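# Zip the suitcase closed along its wheeled end

## Task

Close the suitcase's zipper along the side that carries the wheels, and leave the case resting flat on the table with the same face up as at the start.

## Robot and tools

Robot: two arms, left_arm and right_arm, each ending in a two-finger gripper. Frame: the scene frame has its origin at table-top height, midway between the nominal arm bases; +x points out over the table, +z up, and left_arm sits on the +y side (image left/right does not match arm names). Calibrated bases: left_arm at (+0.027, +0.299, 0) m, quat_wxyz (+1.000, 0, 0, +0.020); right_arm at (+0.004, -0.332, 0) m, quat_wxyz (+1.000, 0, 0, -0.011). A two-camera stand is fixed behind the arms. Cameras: cam_high, cam_low, cam_left_wrist, cam_right_wrist, each 672x504; wrist cameras follow their hand and may lag while it moves. Calibration is approximate (fixed cameras may have shifted up to about 2.3 degrees and 9 mm).

Gripper axes: fingers extend along the gripper's +z, and close along its y. The reported end_effector_position is the point between the pads, about 1 cm behind the tips; end_effector_quat_wxyz gives orientation. Both are in the scene frame and can be a few cm off, more at full stretch.

Row layout (used by execute_actions and move): 14 numbers, each in [-1, 1]: left_arm dx, dy, dz, rx, ry, rz, opening, then right_arm the same seven. Always send all 14 even if one arm is idle. dx..rz are offsets, not poses: they are measured from that arm's current Hand target, along that Hand target's own axes. Scale: 1.0 equals 0.6 m for dx/dy/dz and 180 degrees for the rotation; rx, ry, rz form a single rotation vector. Opening is absolute: +1 fully open (0.093 m), -1 closed. Sending six zeros for an arm re-requests its current Hand target; a 0 opening is a real command (half open), so repeat the present opening to keep a gripper as is.

execute_actions: actions is a list of actions; each action is a table of up to 15 rows, one per 1/30 s step; a short table repeats its last row to fill 15 steps. Every row of an action counts from the Hand target at that action's start, and each new action starts from the updated target, so repeating an offset keeps moving further. An empty actions list returns the state with images. cameras picks views by name (["all"], [] or a list; an unknown name invalidates the call).

move: target is one 14-number row, or a list of up to 15 rows; every row in a list is an offset from the same starting Hand targets, not from the previous row. The grippers travel in straight lines, all finishing together, taking 0.5 to 10 s. speed: m/s, 0.002 to 2.9, default 0.25 (rotation up to twice that in rad/s), one value or one per target. blend: corner rounding in m per target; 0 means stop at each. opening_speed: rate of the opening change per second on the -1..+1 scale, at least 0.2. grip_force: per-pad limit in newtons, 10 to 50, one value or one per arm; it persists, and lower force closes more slowly. blocking=false returns after about 0.5 s while motion continues. Paths ignore obstacles and the other arm; faster moves stray more and hit harder. Avoid paths passing near an arm's own base. The result adds a move: line with the ending (done, off_target, moving, held, fault) and limits such as paced or held.

wait: seconds 0 to 10, arms keep their last command. stop: brakes a running move. zoom_image: camera (cam_high, cam_left_wrist or cam_right_wrist) and region [x0, y0, x1, y1] in pixels, at most 504 square, from the latest image. finished_scene: scene is the current scene's number; it cannot be undone, so call it only once the zipper is closed and the case lies flat, same side up, with the robot released.

Results: Hand target is the last commanded pose after clipping; the gripper often rests short of it, and the next command re-requests it. Orientation commands are clipped to 40 degrees from the measured orientation per step. grip_measured is the motor position on the opening scale: pads meet near -0.94; an object of width w mm reads about -0.94 + 0.0208*w. Sending about 0.24 below that reading grips a rigid flat object firmly; hold by resending the same number, release by sending well above it. Joint positions end with the gripper gap in metres. Joint torques are raw, offset and noisy. Joint velocities may read within noise. Motor temperatures: a MOTOR HOT line appears at 75 °C; at 90 °C the arm folds and stops working for the rest of the scene. Avoid long stretched-out holds and pushing toward unreachable poses. Joint ranges (rad): waist -2.618 to 3.054, shoulder 0 to 3.142, elbow 0 to 3.142 (straight at 2.901), wrist pitch and yaw -1.571 to 1.571, wrist roll -2.094 to 2.094.

Avoid: letting anything fall off the table or leaving it off the table; dropping or releasing moving parts; fast impacts or strong pushes on the table or heavy objects; the two arms touching or one gripper closing on the other's fingers; strain on wrist camera cables. After each move check position and tilt and correct; small moves may fall short or go sideways. An arm blocked by contact keeps pressing until commanded back past its gripper.

Each tool is called after "Call:" as a command line: name --argument value for each argument, lists and objects as JSON in quotes; but a table of rows of numbers goes row by row, as --pt "numbers of a row", without its own name.

## Session

Call:
execute_actions --actions '[]'

Scene clock: 0.00 s.
left_arm: end_effector_position=(+0.3875, +0.3423, +0.1003) grip_measured=+1.000 end_effector_quat_wxyz=(+0.614, -0.101, +0.783, +0.017) | right_arm: end_effector_position=(+0.3787, -0.3500, +0.1165) grip_measured=+1.000 end_effector_quat_wxyz=(+0.651, +0.024, +0.759, -0.024)
Joint positions: left_arm=[0.051 1.491 0.217 1.025 -0.062 -0.118 0.093] | right_arm=[-0.012 1.571 0.237 1.181 0.033 0 0.093]
Joint velocities: within noise
Joint torques (N m): no reading
Motor temperatures (°C): left_arm=[20 22 28 23 21 19 20] | right_arm=[19 21 26 25 19 20 20]
Heat: left arm: 28 °C; right arm: 26 °C.
Hand target: left_arm +0.3879, +0.3424, +0.1000; +0.612, -0.101, +0.784, +0.017 | right_arm +0.3819, -0.3502, +0.1288; +0.666, +0.024, +0.745, -0.024
Tool commands: left_gripper/opening=+1.0 right_gripper/opening=+1.0

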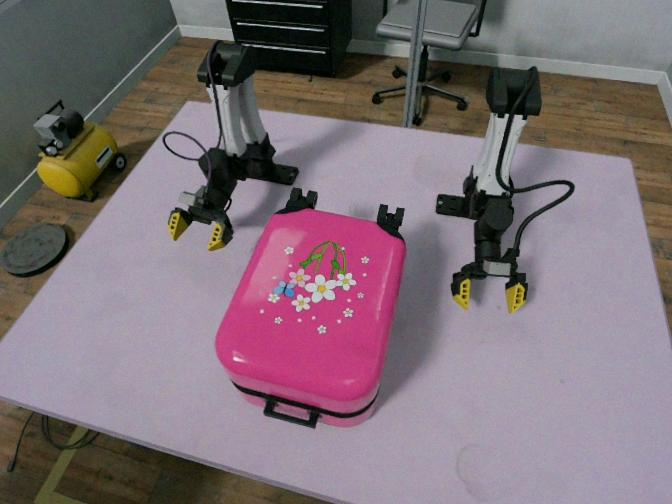

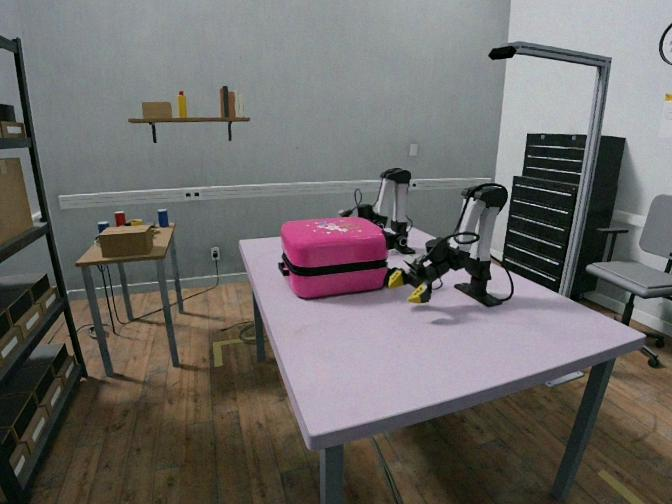

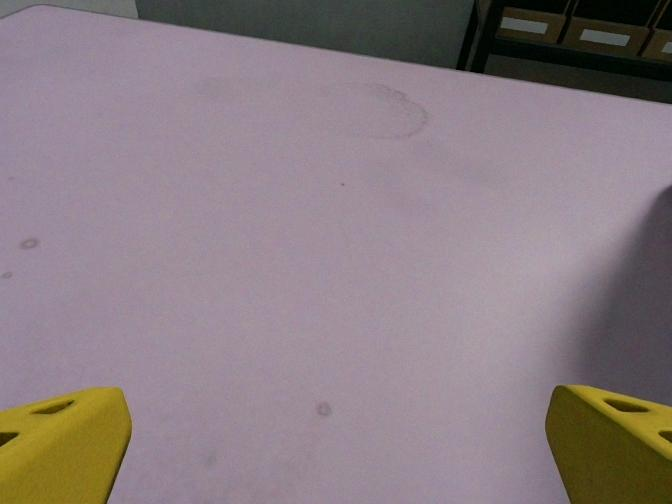

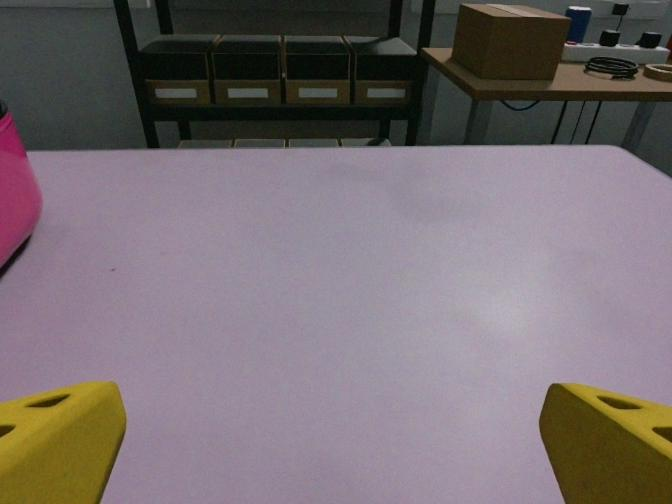

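Call:
move --target '[0,0,0,0,0,0,1,-0.23,0.006,-0.193,0,0.13,0,1]'

Call:
zoom_image --camera "cam_high" --region '[200, 170, 440, 350]'

Call:
zoom_image --camera "cam_low" --region '[260, 190, 440, 325]'

Scene clock: 28.20 s.
left_arm: end_effector_position=(+0.3875, +0.3423, +0.1003) grip_measured=+1.000 end_effector_quat_wxyz=(+0.614, -0.101, +0.783, +0.017) | right_arm: end_effector_position=(+0.2802, -0.3397, +0.2613) grip_measured=+1.000 end_effector_quat_wxyz=(+0.483, +0.024, +0.875, -0.020)
Joint positions: left_arm=[0.051 1.491 0.217 1.025 -0.062 -0.118 0.093] | right_arm=[0.033 0.796 0.913 -0.681 0.066 0.028 0.093]
Joint torques (N m): left_arm=[-0.46 -3.56 5.79 2.47 0.07 -0.02] | right_arm=[0.54 -0.35 9.05 1.89 0.09 0.1]
Motor temperatures (°C): left_arm=[20 23 29 30 21 19 20] | right_arm=[19 23 27 32 18 20 20]
Heat: left arm: 30 °C; right arm: 32 °C.
Hand target: left_arm +0.3879, +0.3424, +0.1000; +0.612, -0.101, +0.784, +0.017 | right_arm +0.2827, -0.3393, +0.2788; +0.501, +0.028, +0.865, -0.019
Off the commanded pose: left_arm 0.001 m, 0 deg | right_arm 0.018 m, 2 deg.
move: off_target (right_arm)

Scaled by 2.100 from the camera's 672x504 image, which has a finer 960x720 frame.
This view is cut from an older image: the scene may have changed since it was taken.

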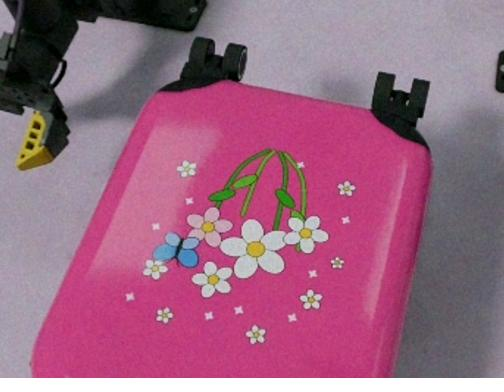

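Scaled by 2.800 from the camera's 672x504 image, which has a finer 960x720 frame.
This view is cut from an older image: the scene may have changed since it was taken.

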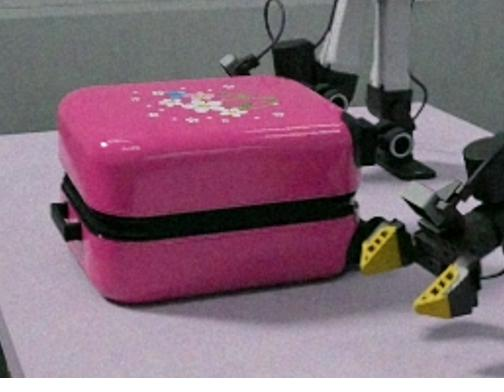

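Call:
move --target '[0,0,0,0,0,0,1,0.2,0.374,-0.345,-0.201,0.053,-0.141,1]' --cameras '["cam_right_wrist","cam_high"]'

Scene clock: 39.33 s.
left_arm: end_effector_position=(+0.3875, +0.3423, +0.1003) grip_measured=+1.000 end_effector_quat_wxyz=(+0.614, -0.101, +0.783, +0.017) | right_arm: end_effector_position=(+0.0590, -0.1018, +0.2650) grip_measured=+1.000 end_effector_quat_wxyz=(+0.389, -0.325, +0.852, +0.129)
Joint positions: left_arm=[0.051 1.491 0.217 1.025 -0.062 -0.118 0.093] | right_arm=[1.868 1.072 1.235 -1.312 0.757 0.948 0.093]
Joint torques (N m): left_arm=[-0.44 -3.66 5.65 2.48 0.07 -0.01] | right_arm=[0.57 -1.22 7.98 0.97 0.57 0.1]
Heat: left arm: 31 °C; right arm: 32 °C.
Hand target: left_arm +0.3879, +0.3424, +0.1000; +0.612, -0.101, +0.784, +0.017 | right_arm +0.0591, -0.0993, +0.2766; +0.397, -0.313, +0.851, +0.143
Off the commanded pose: left_arm 0.001 m, 0 deg | right_arm 0.012 m, 2 deg.
move: off_target (right_arm)
camera_calibration:
cam_right_wrist: T_world_to_cam=[[0.655834, -0.752597, 0.0589846, -0.132764], [-0.682193, -0.624311, -0.38059, 0.113858], [0.323255, 0.209365, -0.922861, 0.329526], [0, 0, 0, 1]] pos_world=[0.0582235, -0.0978262, 0.355271]
Images, in order (width x height): cam_high 672x504, cam_right_wrist 672x504.

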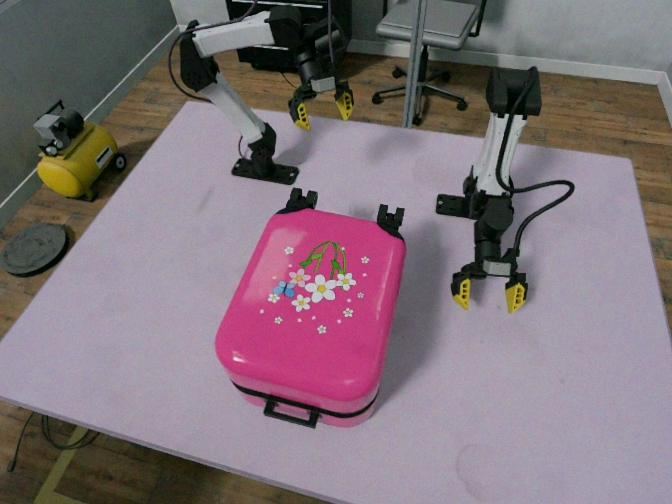

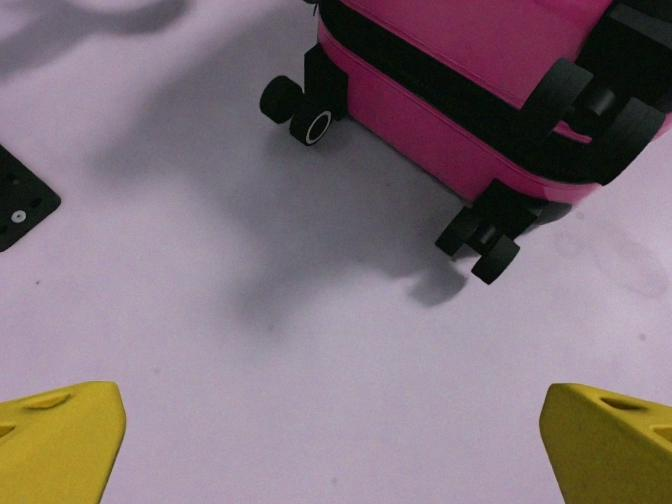

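Call:
move --target '[0,0,0,0,0,0,1,0,0,0,0,-0.15,0,1]' --cameras '["cam_right_wrist"]'

Call:
zoom_image --camera "cam_right_wrist" --region '[250, 80, 640, 370]'

Scene clock: 45.30 s.
left_arm: end_effector_position=(+0.3875, +0.3423, +0.1003) grip_measured=+1.000 end_effector_quat_wxyz=(+0.614, -0.101, +0.783, +0.017) | right_arm: end_effector_position=(+0.0576, -0.0993, +0.2723) grip_measured=+1.000 end_effector_quat_wxyz=(+0.580, -0.286, +0.736, +0.201)
Joint positions: left_arm=[0.051 1.491 0.217 1.025 -0.062 -0.118 0.093] | right_arm=[2.101 0.891 0.868 -0.899 1.255 0.861 0.093]
Joint torques (N m): left_arm=[-0.5 -3.75 5.67 2.5 0.06 -0.03] | right_arm=[-0.18 -1.73 5.11 1.41 0.63 -0.03]
Heat: left arm: 31 °C; right arm: 31 °C.
Hand target: left_arm +0.3879, +0.3424, +0.1000; +0.612, -0.101, +0.784, +0.017 | right_arm +0.0591, -0.0993, +0.2768; +0.585, -0.271, +0.734, +0.212
Off the commanded pose: left_arm 0.001 m, 0 deg | right_arm 0.005 m, 2 deg.
move: done
camera_calibration:
cam_right_wrist: T_world_to_cam=[[0.64538, -0.761458, 0.0605545, -0.131165], [-0.463942, -0.453724, -0.76085, 0.225208], [0.60683, 0.462944, -0.646096, 0.269677], [0, 0, 0, 1]] pos_world=[0.0254868, -0.122539, 0.353529]
Images, in order (width x height): cam_right_wrist 672x504.

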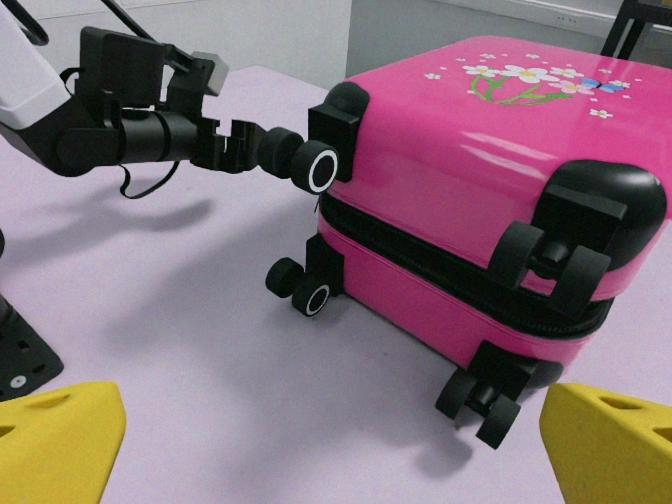

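Scaled by 1.292 from the camera's 672x504 image, which has a finer 960x720 frame.

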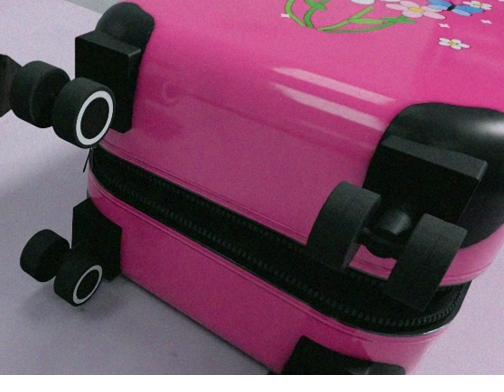

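Call:
move --pt "-0.181 0 -0.301 0 0 0 1 0 0 0 0 0 0 1" --pt "-0.181 0 -0.301 0.422 0.114 0.223 1 0 0 0 0 0 0 1" --blend 0.05 --speed 0.4 --cameras '["cam_left_wrist","cam_high"]'

Scene clock: 60.17 s.
left_arm: end_effector_position=(+0.2464, +0.3349, +0.2470) grip_measured=+1.000 end_effector_quat_wxyz=(+0.419, +0.468, +0.776, -0.067) | right_arm: end_effector_position=(+0.0574, -0.0989, +0.2727) grip_measured=+1.000 end_effector_quat_wxyz=(+0.580, -0.286, +0.736, +0.201)
Joint positions: left_arm=[0.742 1.182 1.226 -1.512 0.871 1.82 0.093] | right_arm=[2.101 0.891 0.868 -0.895 1.255 0.857 0.093]
Joint torques (N m): left_arm=[-1.07 -0.55 8.36 -0.11 0.42 0.15] | right_arm=[-0.27 -1.8 5.04 1.45 0.61 -0.01]
Heat: left arm: 31 °C; right arm: 31 °C.
Hand target: left_arm +0.2401, +0.3302, +0.2497; +0.368, +0.540, +0.704, -0.280 | right_arm +0.0591, -0.0993, +0.2767; +0.585, -0.271, +0.734, +0.212
Off the commanded pose: left_arm 0.008 m, 28 deg | right_arm 0.004 m, 2 deg.
joint sent to its limit (left arm) — joint 4 (wrist pitch), lower limit. The joint targets are off in orientation, not in position.
move: off_target (left_arm)
camera_calibration:
cam_left_wrist: T_world_to_cam=[[-0.78092, -0.546592, -0.302326, 0.451258], [-0.433029, 0.82256, -0.36862, -0.0390441], [0.450166, -0.156947, -0.879044, 0.246243], [0, 0, 0, 1]] pos_world=[0.224639, 0.317417, 0.338493]
Images, in order (width x height): cam_high 672x504, cam_left_wrist 672x504.

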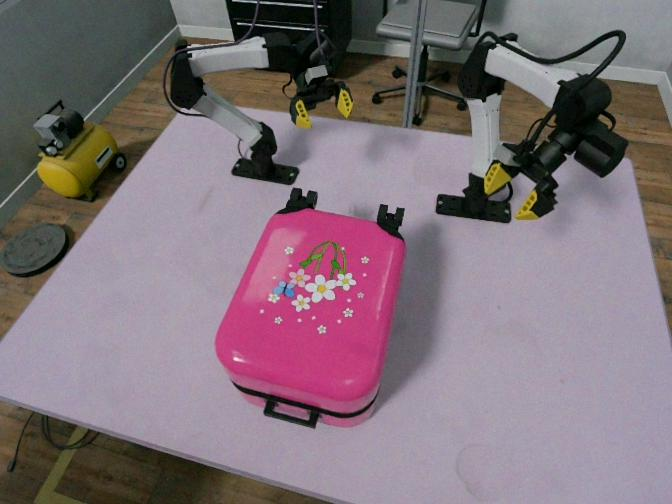

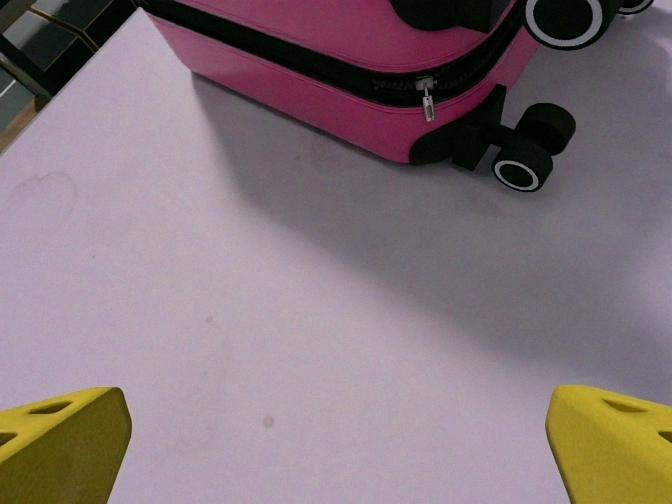

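Call:
zoom_image --camera "cam_left_wrist" --region '[340, 30, 560, 200]'

Scaled by 2.291 from the camera's 672x504 image, which has a finer 960x720 frame.

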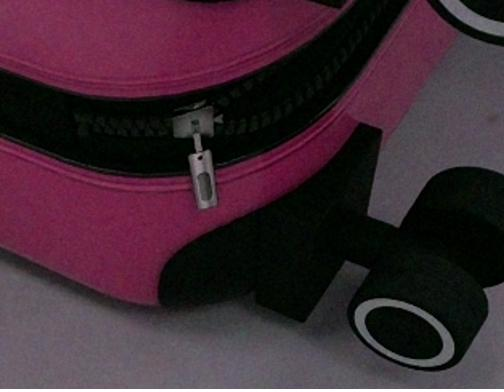

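Call:
move --target '[0.108,0.178,0.282,-0.131,-0.174,0.490,-1,0,0,0,0,0,0,1]' --cameras '["cam_left_wrist","cam_right_wrist","cam_low","cam_high"]'

Scene clock: 145.37 s.
left_arm: end_effector_position=(+0.3708, +0.2620, +0.0971) grip_measured=-0.990 end_effector_quat_wxyz=(+0.687, +0.694, +0.165, +0.137) | right_arm: end_effector_position=(+0.0574, -0.0989, +0.2727) grip_measured=+1.000 end_effector_quat_wxyz=(+0.580, -0.286, +0.736, +0.201)
Joint positions: left_arm=[0.362 1.932 0.62 0.757 1.538 2.088 0] | right_arm=[2.101 0.891 0.868 -0.894 1.255 0.857 0.093]
Joint torques (N m): left_arm=[-0.81 -4.62 6.12 1.71 0.74 0.14] | right_arm=[-0.25 -1.78 4.98 1.43 0.61 -0.03]
Motor temperatures (°C): left_arm=[20 22 32 24 20 19 20] | right_arm=[19 21 28 33 19 19 20]
Heat: left arm: 32 °C; right arm: 33 °C.
Hand target: left_arm +0.3700, +0.2600, +0.0999; +0.705, +0.704, +0.063, +0.062 | right_arm +0.0591, -0.0993, +0.2768; +0.585, -0.271, +0.735, +0.212
Off the commanded pose: left_arm 0.004 m, 15 deg | right_arm 0.004 m, 2 deg.
joint sent to its limit (left arm) — joint 5 (wrist yaw), upper limit; joint 6 (wrist roll), upper limit. The joint targets are off in orientation, not in position.
move: off_target (left_arm)
camera_calibration:
cam_left_wrist: T_world_to_cam=[[-0.0240002, 0.000603151, -0.999712, 0.106955], [0.644303, 0.764623, -0.0150065, -0.399128], [0.764394, -0.644478, -0.0187397, -0.025276], [0, 0, 0, 1]] pos_world=[0.279047, 0.288828, 0.100461]
cam_right_wrist: T_world_to_cam=[[0.646226, -0.760778, 0.0600719, -0.130525], [-0.463128, -0.45352, -0.761467, 0.225659], [0.606551, 0.464259, -0.645414, 0.269839], [0, 0, 0, 1]] pos_world=[0.0251863, -0.122235, 0.353831]

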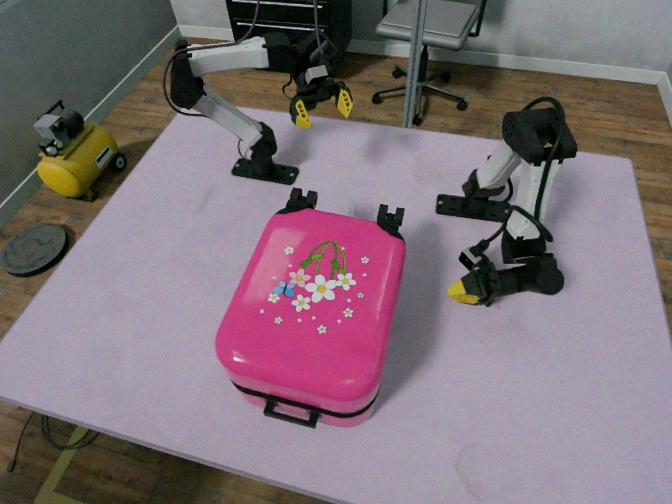

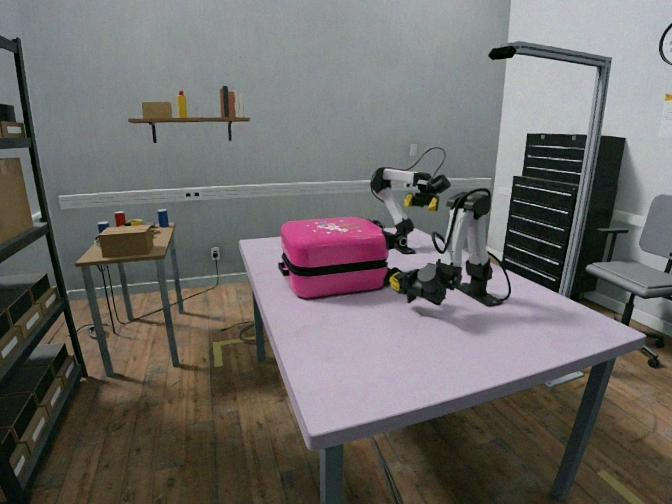

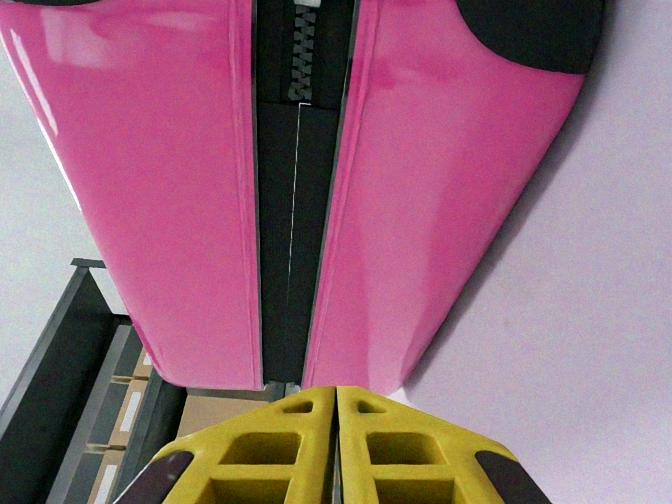

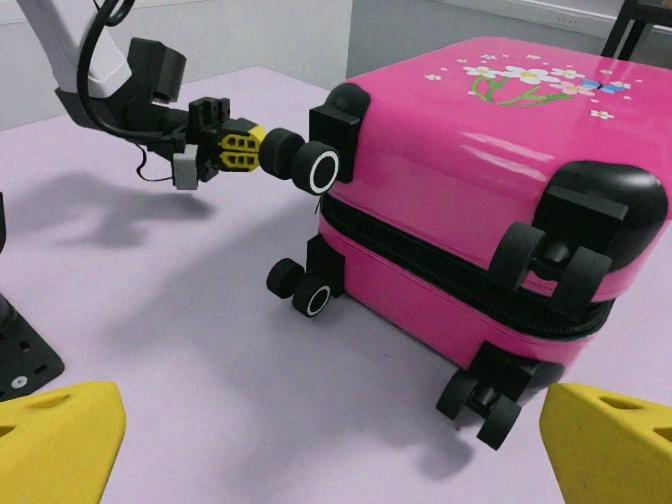

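Call:
move --target '[-0.039,0.012,0.17,0,0.083,0,-1,0,0,0,0,0,0,1]' --speed 0.12 --cameras '["cam_left_wrist"]'

Call:
zoom_image --camera "cam_left_wrist" --region '[200, 180, 450, 430]'

Scene clock: 162.33 s.
left_arm: end_effector_position=(+0.3671, +0.1578, +0.0976) grip_measured=-0.990 end_effector_quat_wxyz=(+0.676, +0.703, +0.188, +0.119) | right_arm: end_effector_position=(+0.0574, -0.0989, +0.2727) grip_measured=+1.000 end_effector_quat_wxyz=(+0.580, -0.286, +0.736, +0.201)
Joint positions: left_arm=[0.002 1.953 0.454 1.349 1.173 1.623 0] | right_arm=[2.101 0.891 0.868 -0.894 1.255 0.857 0.093]
Joint torques (N m): left_arm=[-0.9 -4.29 2.56 3.58 0.18 -0.14] | right_arm=[-0.29 -1.83 5.04 1.43 0.62 -0.04]
Heat: left arm: 31 °C; right arm: 33 °C.
Hand target: left_arm +0.3649, +0.1555, +0.1073; +0.691, +0.690, +0.154, +0.153 | right_arm +0.0591, -0.0993, +0.2768; +0.585, -0.271, +0.735, +0.212
Off the commanded pose: left_arm 0.010 m, 6 deg | right_arm 0.004 m, 2 deg.
move: off_target (left_arm)
camera_calibration:
cam_left_wrist: T_world_to_cam=[[-0.0856808, 0.016153, -0.996192, 0.127196], [0.636836, 0.769838, -0.0422905, -0.312434], [0.766223, -0.638035, -0.0762472, -0.0856909], [0, 0, 0, 1]] pos_world=[0.275526, 0.183795, 0.106965]
Images, in order (width x height): cam_left_wrist 672x504.

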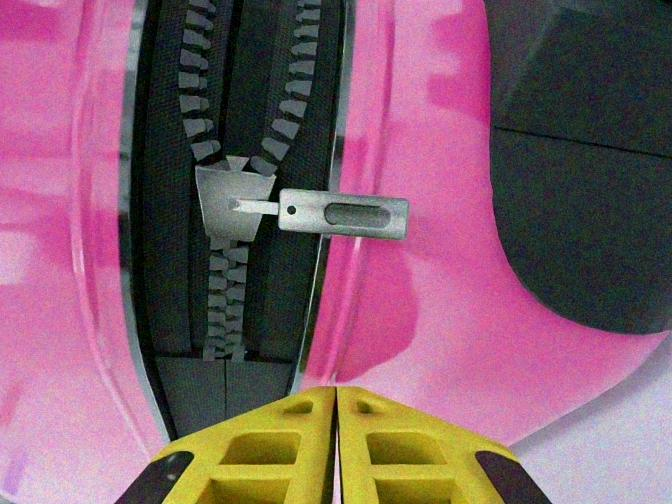

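Scaled by 2.016 from the camera's 672x504 image, which has a finer 960x720 frame.

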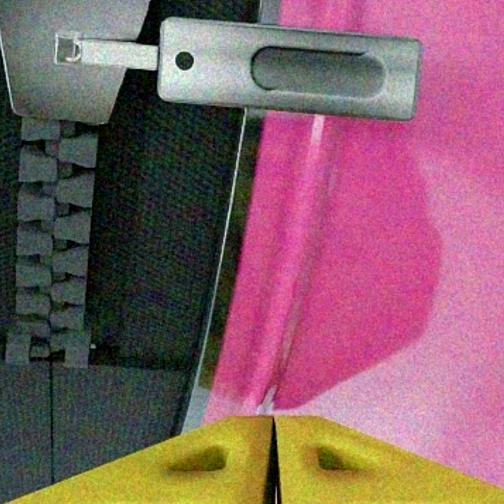

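Call:
move --target '[-0.019,0.028,0.041,0,0,0,-1,0,0,0,0,0,0,1]' --speed 0.08 --cameras '["cam_left_wrist"]'

Scene clock: 180.73 s.
left_arm: end_effector_position=(+0.3688, +0.1346, +0.0989) grip_measured=-0.990 end_effector_quat_wxyz=(+0.673, +0.703, +0.200, +0.116) | right_arm: end_effector_position=(+0.0574, -0.0989, +0.2727) grip_measured=+1.000 end_effector_quat_wxyz=(+0.580, -0.286, +0.736, +0.201)
Joint positions: left_arm=[-0.087 1.94 0.454 1.345 1.071 1.589 0] | right_arm=[2.101 0.891 0.868 -0.894 1.255 0.857 0.093]
Joint torques (N m): left_arm=[-1.96 -8.73 2.85 3.35 0.12 -0.14] | right_arm=[-0.28 -1.89 5.01 1.43 0.63 -0.03]
Motor temperatures (°C): left_arm=[20 25 30 30 20 19 20] | right_arm=[19 20 28 33 19 19 20]
Heat: left arm: 30 °C; right arm: 33 °C.
Hand target: left_arm +0.3651, +0.1285, +0.1242; +0.691, +0.690, +0.154, +0.153 | right_arm +0.0591, -0.0993, +0.2768; +0.585, -0.271, +0.735, +0.212
Off the commanded pose: left_arm 0.026 m, 7 deg | right_arm 0.004 m, 2 deg.
move: off_target (left_arm)
camera_calibration:
cam_left_wrist: T_world_to_cam=[[-0.107267, 0.0153173, -0.994112, 0.136837], [0.625552, 0.778205, -0.0555082, -0.291359], [0.772773, -0.627823, -0.0930578, -0.103799], [0, 0, 0, 1]] pos_world=[0.277152, 0.159474, 0.110199]
Images, in order (width x height): cam_left_wrist 672x504.

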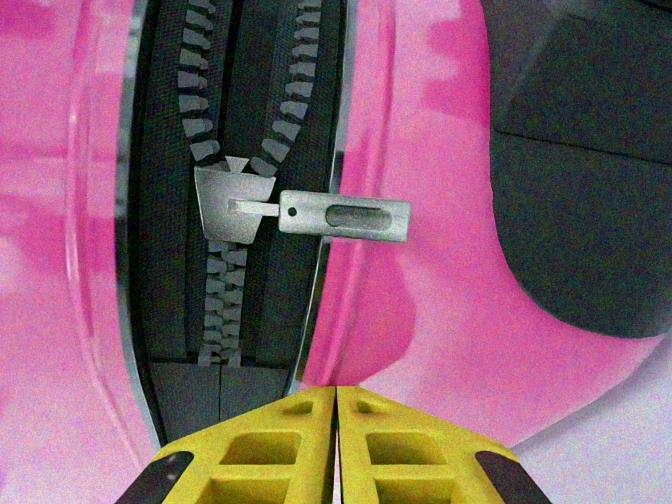

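Call:
move --target '[0.0227,0,-0.032,0,0,0,-1,0,0,0,0,0,0,1]' --speed 0.08 --cameras '["cam_left_wrist"]'

Scene clock: 188.30 s.
left_arm: end_effector_position=(+0.3706, +0.1518, +0.1024) grip_measured=-0.990 end_effector_quat_wxyz=(+0.675, +0.699, +0.202, +0.121) | right_arm: end_effector_position=(+0.0574, -0.0989, +0.2727) grip_measured=+1.000 end_effector_quat_wxyz=(+0.580, -0.286, +0.736, +0.201)
Joint positions: left_arm=[-0.026 1.931 0.454 1.342 1.124 1.589 0] | right_arm=[2.101 0.891 0.868 -0.894 1.255 0.857 0.093]
Joint torques (N m): left_arm=[-0.14 -7.6 4.01 3.1 0.45 -0.03] | right_arm=[-0.29 -1.83 5.04 1.42 0.61 -0.04]
Heat: left arm: 32 °C; right arm: 33 °C.
Hand target: left_arm +0.3692, +0.1516, +0.1241; +0.691, +0.690, +0.154, +0.153 | right_arm +0.0591, -0.0993, +0.2768; +0.585, -0.271, +0.735, +0.212
Off the commanded pose: left_arm 0.022 m, 7 deg | right_arm 0.004 m, 2 deg.
move: off_target (left_arm)
camera_calibration:
cam_left_wrist: T_world_to_cam=[[-0.101795, 0.00688071, -0.994782, 0.139653], [0.618307, 0.783805, -0.0578493, -0.303513], [0.779317, -0.620969, -0.0840419, -0.0984985], [0, 0, 0, 1]] pos_world=[0.278641, 0.175769, 0.113088]
Images, in order (width x height): cam_left_wrist 672x504.

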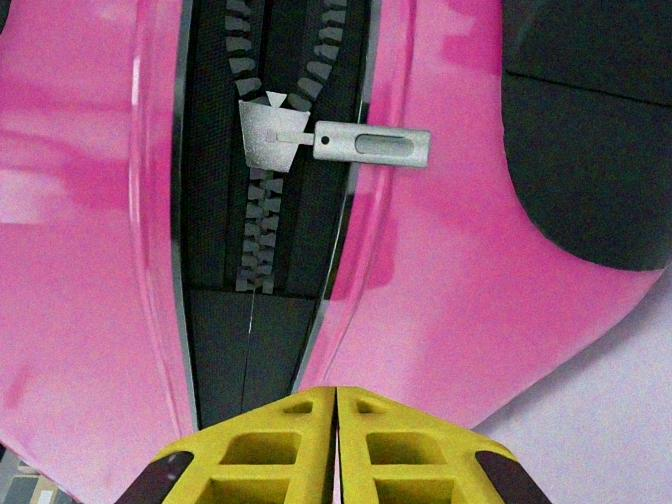

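Call:
move --target '[0,0.03,0,0,0,0,-1,0,0,0,0,0,0,1]' --speed 0.08 --cameras '["cam_left_wrist"]'

Scene clock: 203.43 s.
left_arm: end_effector_position=(+0.3702, +0.1517, +0.1274) grip_measured=-0.990 end_effector_quat_wxyz=(+0.683, +0.694, +0.180, +0.143) | right_arm: end_effector_position=(+0.0574, -0.0989, +0.2727) grip_measured=+1.000 end_effector_quat_wxyz=(+0.580, -0.286, +0.736, +0.201)
Joint positions: left_arm=[-0.026 1.848 0.454 1.331 1.125 1.581 0] | right_arm=[2.101 0.891 0.868 -0.894 1.255 0.857 0.093]
Joint velocities: left_arm=[0.002 -0.007 -0.002 0.168 -0.037 -0.022 0] | right_arm=[within noise]
Joint torques (N m): left_arm=[-0.06 -7.51 5.46 2.29 0.38 -0.11] | right_arm=[-0.25 -1.85 5.08 1.44 0.61 -0.02]
Heat: left arm: 34 °C; right arm: 34 °C.
Hand target: left_arm +0.3693, +0.1516, +0.1421; +0.691, +0.690, +0.154, +0.153 | right_arm +0.0591, -0.0993, +0.2768; +0.585, -0.271, +0.735, +0.212
Off the commanded pose: left_arm 0.015 m, 3 deg | right_arm 0.004 m, 2 deg.
move: off_target (left_arm)
camera_calibration:
cam_left_wrist: T_world_to_cam=[[-0.037034, 0.00450033, -0.999304, 0.141487], [0.621123, 0.783471, -0.0194904, -0.307659], [0.782838, -0.621412, -0.0318103, -0.104008], [0, 0, 0, 1]] pos_world=[0.277755, 0.175773, 0.132083]
Images, in order (width x height): cam_left_wrist 672x504.

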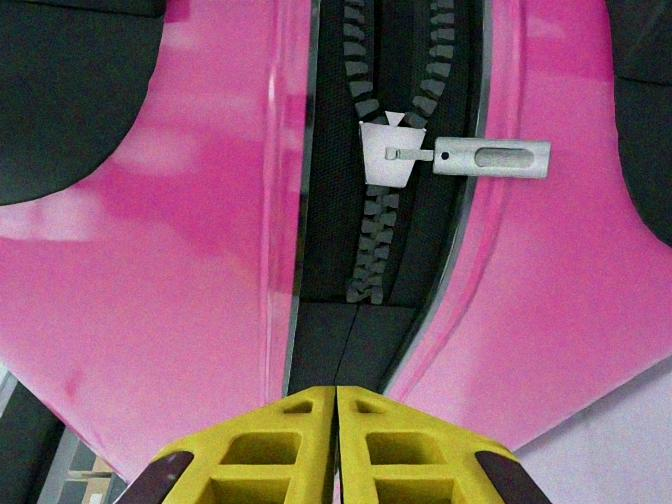

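Call:
move --target '[-0.032,-0.03,-0.002,0,0,0,-1,0,0,0,0,0,0,1]' --speed 0.08 --cameras '["cam_left_wrist"]'

Scene clock: 209.43 s.
left_arm: end_effector_position=(+0.3549, +0.1468, +0.1157) grip_measured=-0.990 end_effector_quat_wxyz=(+0.679, +0.698, +0.189, +0.123) | right_arm: end_effector_position=(+0.0574, -0.0989, +0.2727) grip_measured=+1.000 end_effector_quat_wxyz=(+0.580, -0.286, +0.736, +0.201)
Joint positions: left_arm=[-0.04 1.848 0.4 1.341 1.125 1.583 0] | right_arm=[2.101 0.891 0.868 -0.894 1.255 0.857 0.093]
Joint torques (N m): left_arm=[-0.94 -4.15 2.85 3.28 0.16 0.06] | right_arm=[-0.25 -1.85 5.04 1.42 0.61 -0.05]
Heat: left arm: 33 °C; right arm: 34 °C.
Hand target: left_arm +0.3513, +0.1445, +0.1240; +0.690, +0.690, +0.154, +0.153 | right_arm +0.0591, -0.0993, +0.2768; +0.585, -0.271, +0.735, +0.212
Off the commanded pose: left_arm 0.009 m, 5 deg | right_arm 0.004 m, 2 deg.
move: off_target (left_arm)
camera_calibration:
cam_left_wrist: T_world_to_cam=[[-0.0794539, 0.00602864, -0.99682, 0.143717], [0.631106, 0.774354, -0.0456206, -0.293662], [0.771616, -0.632724, -0.0653302, -0.0858768], [0, 0, 0, 1]] pos_world=[0.263015, 0.172196, 0.124252]
Images, in order (width x height): cam_left_wrist 672x504.

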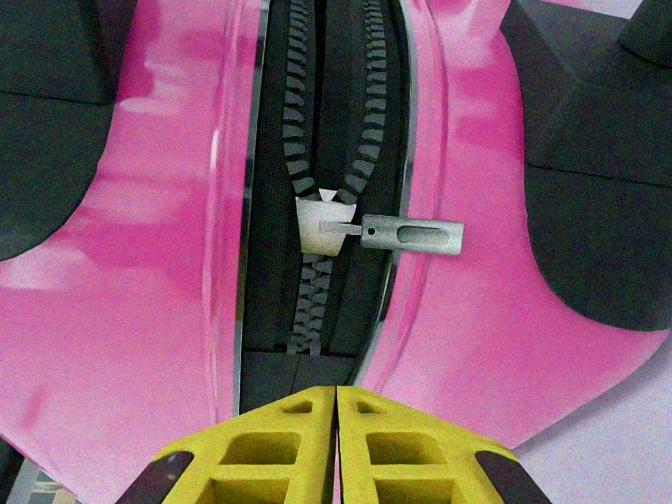

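Call:
move --target '[-0.022,0,0.023,0,0,0,-1,0,0,0,0,0,0,1]' --speed 0.08 --cameras '["cam_left_wrist"]'

Scene clock: 216.23 s.
left_arm: end_effector_position=(+0.3468, +0.1289, +0.1103) grip_measured=-0.990 end_effector_quat_wxyz=(+0.676, +0.703, +0.188, +0.116) | right_arm: end_effector_position=(+0.0574, -0.0989, +0.2727) grip_measured=+1.000 end_effector_quat_wxyz=(+0.580, -0.286, +0.736, +0.201)
Joint positions: left_arm=[-0.109 1.848 0.377 1.347 1.068 1.589 0] | right_arm=[2.101 0.891 0.868 -0.894 1.255 0.857 0.093]
Joint torques (N m): left_arm=[-1.13 -5.03 2.73 3.46 0.05 -0.03] | right_arm=[-0.25 -1.84 5.08 1.43 0.62 -0.02]
Motor temperatures (°C): left_arm=[20 28 30 35 20 19 20] | right_arm=[19 20 28 34 19 19 20]
Heat: left arm: 35 °C; right arm: 34 °C.
Hand target: left_arm +0.3452, +0.1265, +0.1241; +0.691, +0.690, +0.154, +0.153 | right_arm +0.0591, -0.0993, +0.2768; +0.585, -0.271, +0.735, +0.212
Off the commanded pose: left_arm 0.014 m, 6 deg | right_arm 0.004 m, 2 deg.
move: off_target (left_arm)
camera_calibration:
cam_left_wrist: T_world_to_cam=[[-0.0905758, 0.0164776, -0.995753, 0.140238], [0.639913, 0.767099, -0.0455139, -0.277195], [0.763091, -0.641317, -0.0800247, -0.0856406], [0, 0, 0, 1]] pos_world=[0.255434, 0.155402, 0.120173]
Images, in order (width x height): cam_left_wrist 672x504.

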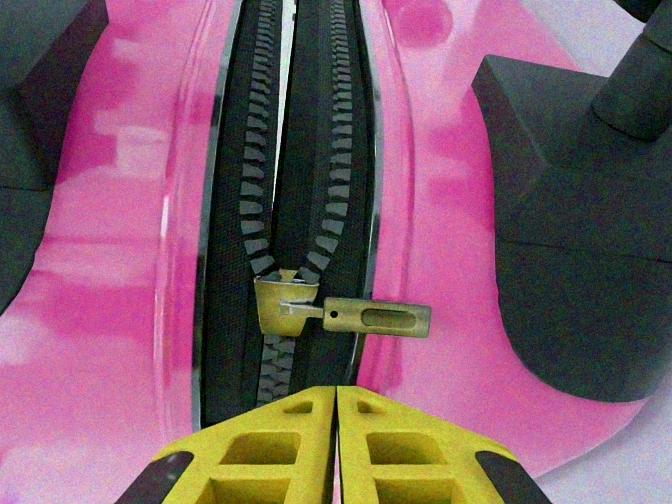

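Call:
move --pt "-0.005 0.018 -0.008 0 0 0 -1 0 0 0 0 0 0 1" --pt "-0.022 0.018 0 0 0 0 -1 0 0 0 0 0 0 1" --speed 0.06 --cameras '["cam_left_wrist"]'

Scene clock: 222.93 s.
left_arm: end_effector_position=(+0.3362, +0.1219, +0.1160) grip_measured=-0.990 end_effector_quat_wxyz=(+0.676, +0.703, +0.187, +0.119) | right_arm: end_effector_position=(+0.0574, -0.0989, +0.2727) grip_measured=+1.000 end_effector_quat_wxyz=(+0.580, -0.286, +0.736, +0.201)
Joint positions: left_arm=[-0.142 1.794 0.337 1.343 1.031 1.583 0] | right_arm=[2.101 0.891 0.868 -0.894 1.255 0.857 0.093]
Joint torques (N m): left_arm=[-0.98 -6.74 2.8 3.22 0.08 -0.08] | right_arm=[-0.28 -1.8 5 1.42 0.6 -0.04]
Heat: left arm: 36 °C; right arm: 34 °C.
Hand target: left_arm +0.3332, +0.1208, +0.1349; +0.691, +0.690, +0.154, +0.153 | right_arm +0.0591, -0.0993, +0.2768; +0.585, -0.271, +0.735, +0.212
Off the commanded pose: left_arm 0.019 m, 6 deg | right_arm 0.004 m, 2 deg.
move: off_target (left_arm)
camera_calibration:
cam_left_wrist: T_world_to_cam=[[-0.0852571, 0.0172475, -0.99621, 0.143193], [0.638055, 0.768882, -0.041294, -0.2647], [0.765256, -0.639158, -0.0765576, -0.0830108], [0, 0, 0, 1]] pos_world=[0.244626, 0.147996, 0.125365]
Images, in order (width x height): cam_left_wrist 672x504.

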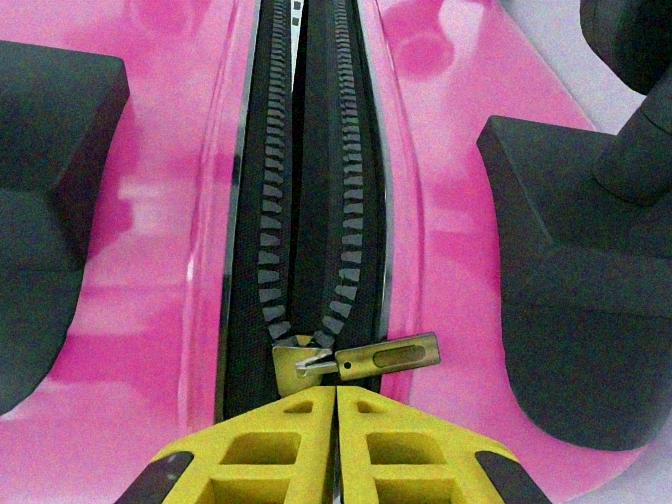

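Call:
move --target '[-0.034,0.007,-0.005,0,0.055,0,-1,0,0,0,0,0,0,1]' --speed 0.05 --cameras '["cam_left_wrist"]'

Scene clock: 239.97 s.
left_arm: end_effector_position=(+0.3159, +0.1152, +0.1171) grip_measured=-0.990 end_effector_quat_wxyz=(+0.652, +0.695, +0.243, +0.179) | right_arm: end_effector_position=(+0.0574, -0.0989, +0.2727) grip_measured=+1.000 end_effector_quat_wxyz=(+0.580, -0.286, +0.736, +0.201)
Joint positions: left_arm=[-0.271 1.643 0.18 1.349 0.733 1.579 0] | right_arm=[2.101 0.891 0.868 -0.894 1.255 0.857 0.093]
Joint torques (N m): left_arm=[-0.92 -5.05 2.8 3.54 0.07 -0.1] | right_arm=[-0.23 -1.83 5.04 1.41 0.62 -0.03]
Heat: left arm: 38 °C; right arm: 34 °C.
Hand target: left_arm +0.3134, +0.1149, +0.1392; +0.675, +0.674, +0.213, +0.212 | right_arm +0.0591, -0.0993, +0.2768; +0.585, -0.271, +0.735, +0.212
Off the commanded pose: left_arm 0.022 m, 6 deg | right_arm 0.004 m, 2 deg.
move: off_target (left_arm)
camera_calibration:
cam_left_wrist: T_world_to_cam=[[-0.0872068, 0.0338448, -0.995615, 0.141356], [0.500356, 0.8657, -0.0143981, -0.217398], [0.861417, -0.499417, -0.0924294, -0.116198], [0, 0, 0, 1]] pos_world=[0.221199, 0.125386, 0.126865]
Images, in order (width x height): cam_left_wrist 672x504.

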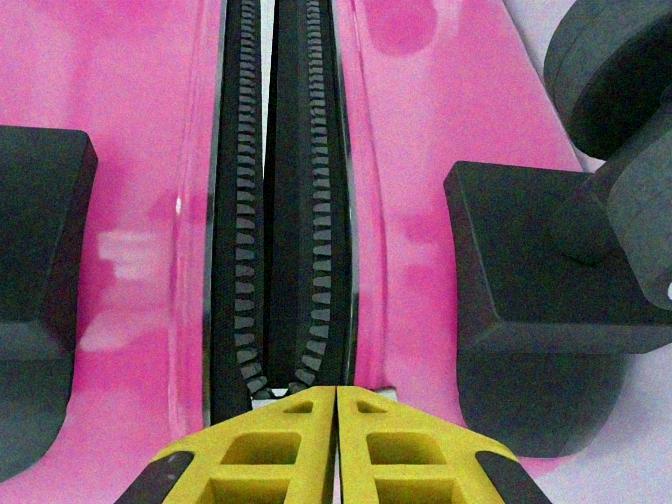

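Call:
move --pt "0.0025 0 -0.033 0 0 0 -1 0 0 0 0 0 0 1" --pt "0.07 0 -0.016 0 -0.167 0 -1 0 0 0 0 0 0 1" --blend 0.01 --speed 0.1 --cameras '["cam_left_wrist"]'

Scene clock: 262.80 s.
left_arm: end_effector_position=(+0.3468, +0.1461, +0.1396) grip_measured=-0.990 end_effector_quat_wxyz=(+0.705, +0.706, +0.053, +0.049) | right_arm: end_effector_position=(+0.0574, -0.0989, +0.2727) grip_measured=+1.000 end_effector_quat_wxyz=(+0.580, -0.286, +0.736, +0.201)
Joint positions: left_arm=[0.007 1.889 0.569 1.297 1.474 1.588 0] | right_arm=[2.101 0.891 0.868 -0.894 1.255 0.857 0.093]
Joint torques (N m): left_arm=[-0.01 -4.51 6.24 1.68 0.67 -0.05] | right_arm=[-0.24 -1.84 5.04 1.41 0.6 -0.04]
Heat: left arm: 37 °C; right arm: 34 °C.
Hand target: left_arm +0.3425, +0.1469, +0.1391; +0.707, +0.706, +0.031, +0.030 | right_arm +0.0591, -0.0993, +0.2767; +0.585, -0.271, +0.735, +0.212
Off the commanded pose: left_arm 0.004 m, 3 deg | right_arm 0.004 m, 2 deg.
move: off_target (left_arm)
camera_calibration:
cam_left_wrist: T_world_to_cam=[[0.00979532, -0.00325456, -0.999947, 0.137731], [0.833966, 0.551779, 0.00637351, -0.332086], [0.551729, -0.833984, 0.00811904, 0.0169159], [0, 0, 0, 1]] pos_world=[0.266267, 0.197794, 0.139703]
Images, in order (width x height): cam_left_wrist 672x504.

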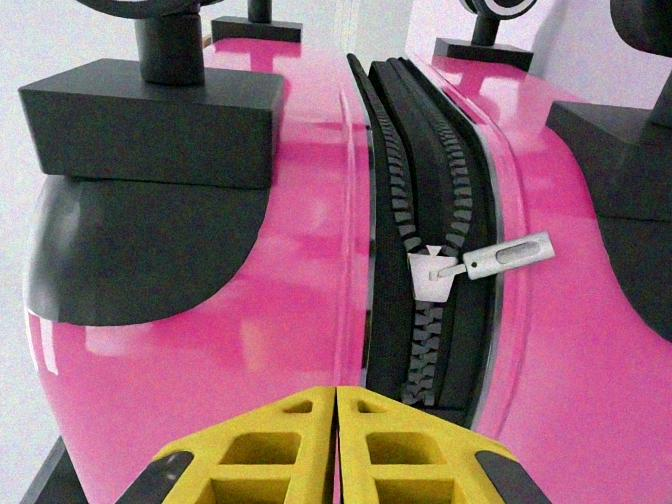

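Call:
move --target '[0.0155,-0.037,0.0147,0,0,0,-1,0,0,0,0,0,0,1]' --speed 0.08 --cameras '["cam_left_wrist"]'

Scene clock: 270.70 s.
left_arm: end_effector_position=(+0.3541, +0.1414, +0.1159) grip_measured=-0.990 end_effector_quat_wxyz=(+0.703, +0.708, +0.062, +0.029) | right_arm: end_effector_position=(+0.0574, -0.0989, +0.2727) grip_measured=+1.000 end_effector_quat_wxyz=(+0.580, -0.286, +0.736, +0.201)
Joint positions: left_arm=[-0.008 1.994 0.606 1.297 1.475 1.616 0] | right_arm=[2.101 0.891 0.868 -0.894 1.255 0.857 0.093]
Joint torques (N m): left_arm=[-0.92 -4.92 5.75 1.99 0.48 0.13] | right_arm=[-0.25 -1.87 5.07 1.43 0.62 -0.04]
Heat: left arm: 36 °C; right arm: 34 °C.
Hand target: left_arm +0.3524, +0.1388, +0.1169; +0.707, +0.706, +0.030, +0.030 | right_arm +0.0591, -0.0993, +0.2767; +0.585, -0.271, +0.735, +0.212
Off the commanded pose: left_arm 0.003 m, 4 deg | right_arm 0.004 m, 2 deg.
move: off_target (left_arm)
camera_calibration:
cam_left_wrist: T_world_to_cam=[[-0.0304606, -0.0020326, -0.999534, 0.128066], [0.842795, 0.537568, -0.0267772, -0.332689], [0.537372, -0.843218, -0.0146616, 0.0181624], [0, 0, 0, 1]] pos_world=[0.27453, 0.194418, 0.119364]
Images, in order (width x height): cam_left_wrist 672x504.

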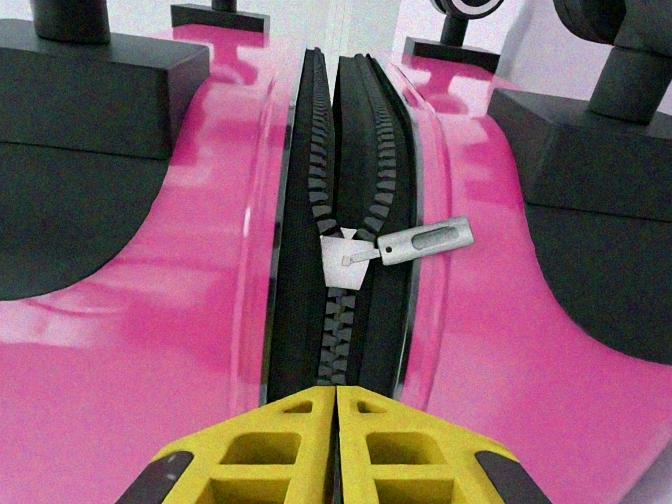

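Call:
move --target '[-0.005,0.003,0.028,0,0,0,-1,0,0,0,0,0,0,1]' --speed 0.06 --cameras '["cam_left_wrist"]'

Scene clock: 277.13 s.
left_arm: end_effector_position=(+0.3489, +0.1272, +0.1158) grip_measured=-0.990 end_effector_quat_wxyz=(+0.703, +0.709, +0.049, +0.019) | right_arm: end_effector_position=(+0.0574, -0.0989, +0.2727) grip_measured=+1.000 end_effector_quat_wxyz=(+0.580, -0.286, +0.736, +0.201)
Joint positions: left_arm=[-0.053 1.994 0.606 1.298 1.462 1.619 0] | right_arm=[2.101 0.891 0.868 -0.894 1.255 0.857 0.093]
Joint torques (N m): left_arm=[-1.65 -5.59 5.33 2.14 0.08 -0.07] | right_arm=[-0.25 -1.85 5.01 1.42 0.62 -0.04]
Heat: left arm: 35 °C; right arm: 34 °C.
Hand target: left_arm +0.3508, +0.1219, +0.1188; +0.707, +0.706, +0.030, +0.030 | right_arm +0.0591, -0.0993, +0.2767; +0.585, -0.271, +0.735, +0.212
Off the commanded pose: left_arm 0.006 m, 3 deg | right_arm 0.004 m, 2 deg.
move: off_target (left_arm)
camera_calibration:
cam_left_wrist: T_world_to_cam=[[-0.0267228, 0.000410325, -0.999643, 0.126186], [0.859721, 0.510256, -0.0227729, -0.323574], [0.510064, -0.860023, -0.0139882, 0.020592], [0, 0, 0, 1]] pos_world=[0.271052, 0.182763, 0.11906]
Images, in order (width x height): cam_left_wrist 672x504.

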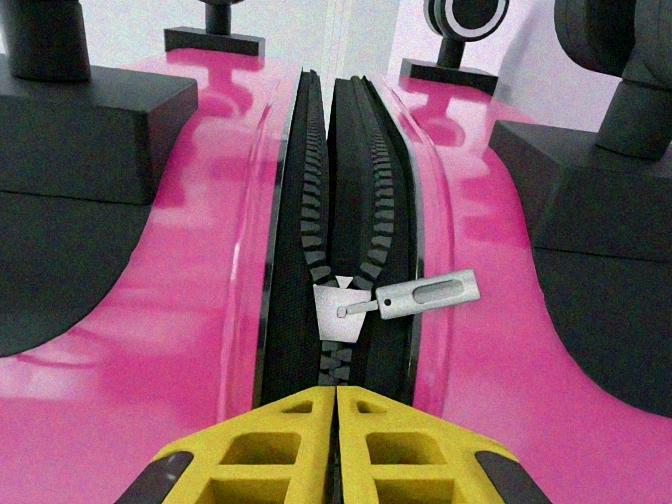

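Call:
move --target '[-0.04,0.002,0.002,0,0,0,-1,0,0,0,0,0,0,1]' --speed 0.05 --cameras '["cam_left_wrist"]'

Scene clock: 283.33 s.
left_arm: end_effector_position=(+0.3325, +0.1213, +0.1099) grip_measured=-0.990 end_effector_quat_wxyz=(+0.701, +0.710, +0.062, +0.006) | right_arm: end_effector_position=(+0.0574, -0.0989, +0.2727) grip_measured=+1.000 end_effector_quat_wxyz=(+0.580, -0.286, +0.736, +0.201)
Joint positions: left_arm=[-0.074 1.97 0.538 1.303 1.44 1.62 0] | right_arm=[2.101 0.891 0.868 -0.894 1.255 0.857 0.093]
Joint torques (N m): left_arm=[-1.06 -8.4 2.69 2.42 0.18 0.08] | right_arm=[-0.18 -1.85 5.05 1.42 0.62 -0.03]
Heat: left arm: 35 °C; right arm: 34 °C.
Hand target: left_arm +0.3271, +0.1187, +0.1199; +0.707, +0.706, +0.031, +0.030 | right_arm +0.0591, -0.0993, +0.2767; +0.585, -0.271, +0.735, +0.212
Off the commanded pose: left_arm 0.012 m, 5 deg | right_arm 0.004 m, 2 deg.
move: off_target (left_arm)
camera_calibration:
cam_left_wrist: T_world_to_cam=[[-0.0644148, 0.00378958, -0.997916, 0.131718], [0.857776, 0.51124, -0.0534274, -0.302666], [0.509972, -0.85943, -0.0361821, 0.0260886], [0, 0, 0, 1]] pos_world=[0.2548, 0.176657, 0.116216]
Images, in order (width x height): cam_left_wrist 672x504.

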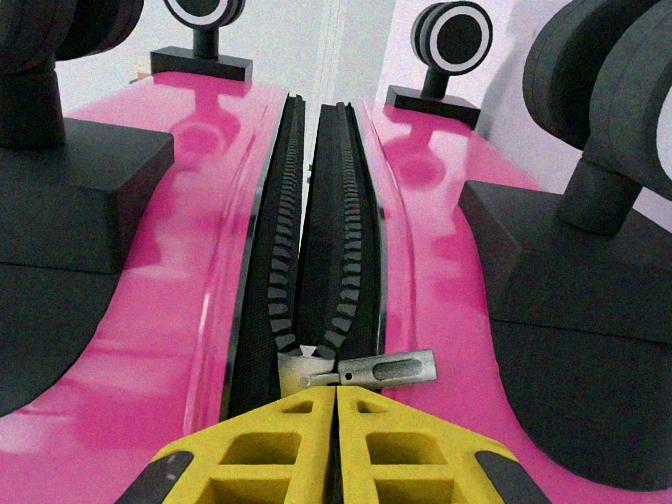

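Call:
move --pt "0.02 0.014 -0.002 0 0 0 -1 0 0 0 0 0 0 1" --pt "0.025 0.014 0.016 0 0 0 -1 0 0 0 0 0 0 1" --speed 0.05 --cameras '["cam_left_wrist"]'

Scene clock: 288.87 s.
left_arm: end_effector_position=(+0.3361, +0.1170, +0.1136) grip_measured=-0.990 end_effector_quat_wxyz=(+0.701, +0.710, +0.063, +0.005) | right_arm: end_effector_position=(+0.0574, -0.0989, +0.2727) grip_measured=+1.000 end_effector_quat_wxyz=(+0.580, -0.286, +0.736, +0.201)
Joint positions: left_arm=[-0.089 1.967 0.553 1.302 1.426 1.601 0] | right_arm=[2.101 0.891 0.868 -0.894 1.255 0.857 0.093]
Joint torques (N m): left_arm=[-1.89 -7.25 6.95 2.32 0.08 -0.2] | right_arm=[-0.28 -1.81 5.05 1.42 0.63 -0.03]
Heat: left arm: 35 °C; right arm: 34 °C.
Hand target: left_arm +0.3429, +0.1104, +0.1284; +0.707, +0.706, +0.030, +0.030 | right_arm +0.0591, -0.0993, +0.2767; +0.585, -0.271, +0.735, +0.212
Off the commanded pose: left_arm 0.017 m, 5 deg | right_arm 0.004 m, 2 deg.
move: off_target (left_arm)
camera_calibration:
cam_left_wrist: T_world_to_cam=[[-0.0650073, 0.00285559, -0.997881, 0.135968], [0.857823, 0.511056, -0.0544208, -0.303272], [0.509817, -0.859543, -0.035672, 0.0207763], [0, 0, 0, 1]] pos_world=[0.258401, 0.172459, 0.119917]
Images, in order (width x height): cam_left_wrist 672x504.

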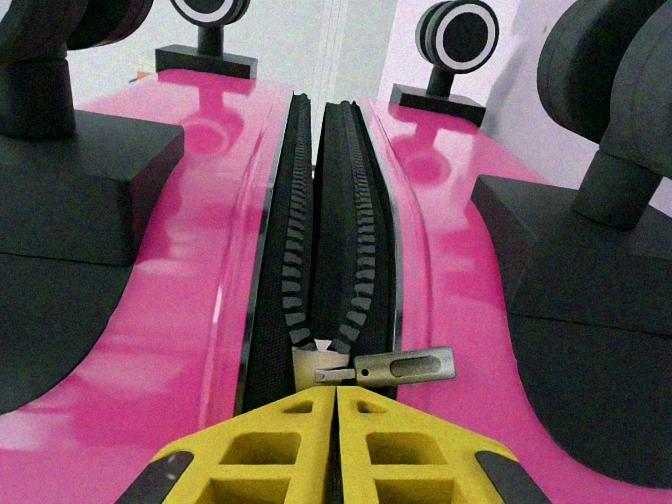

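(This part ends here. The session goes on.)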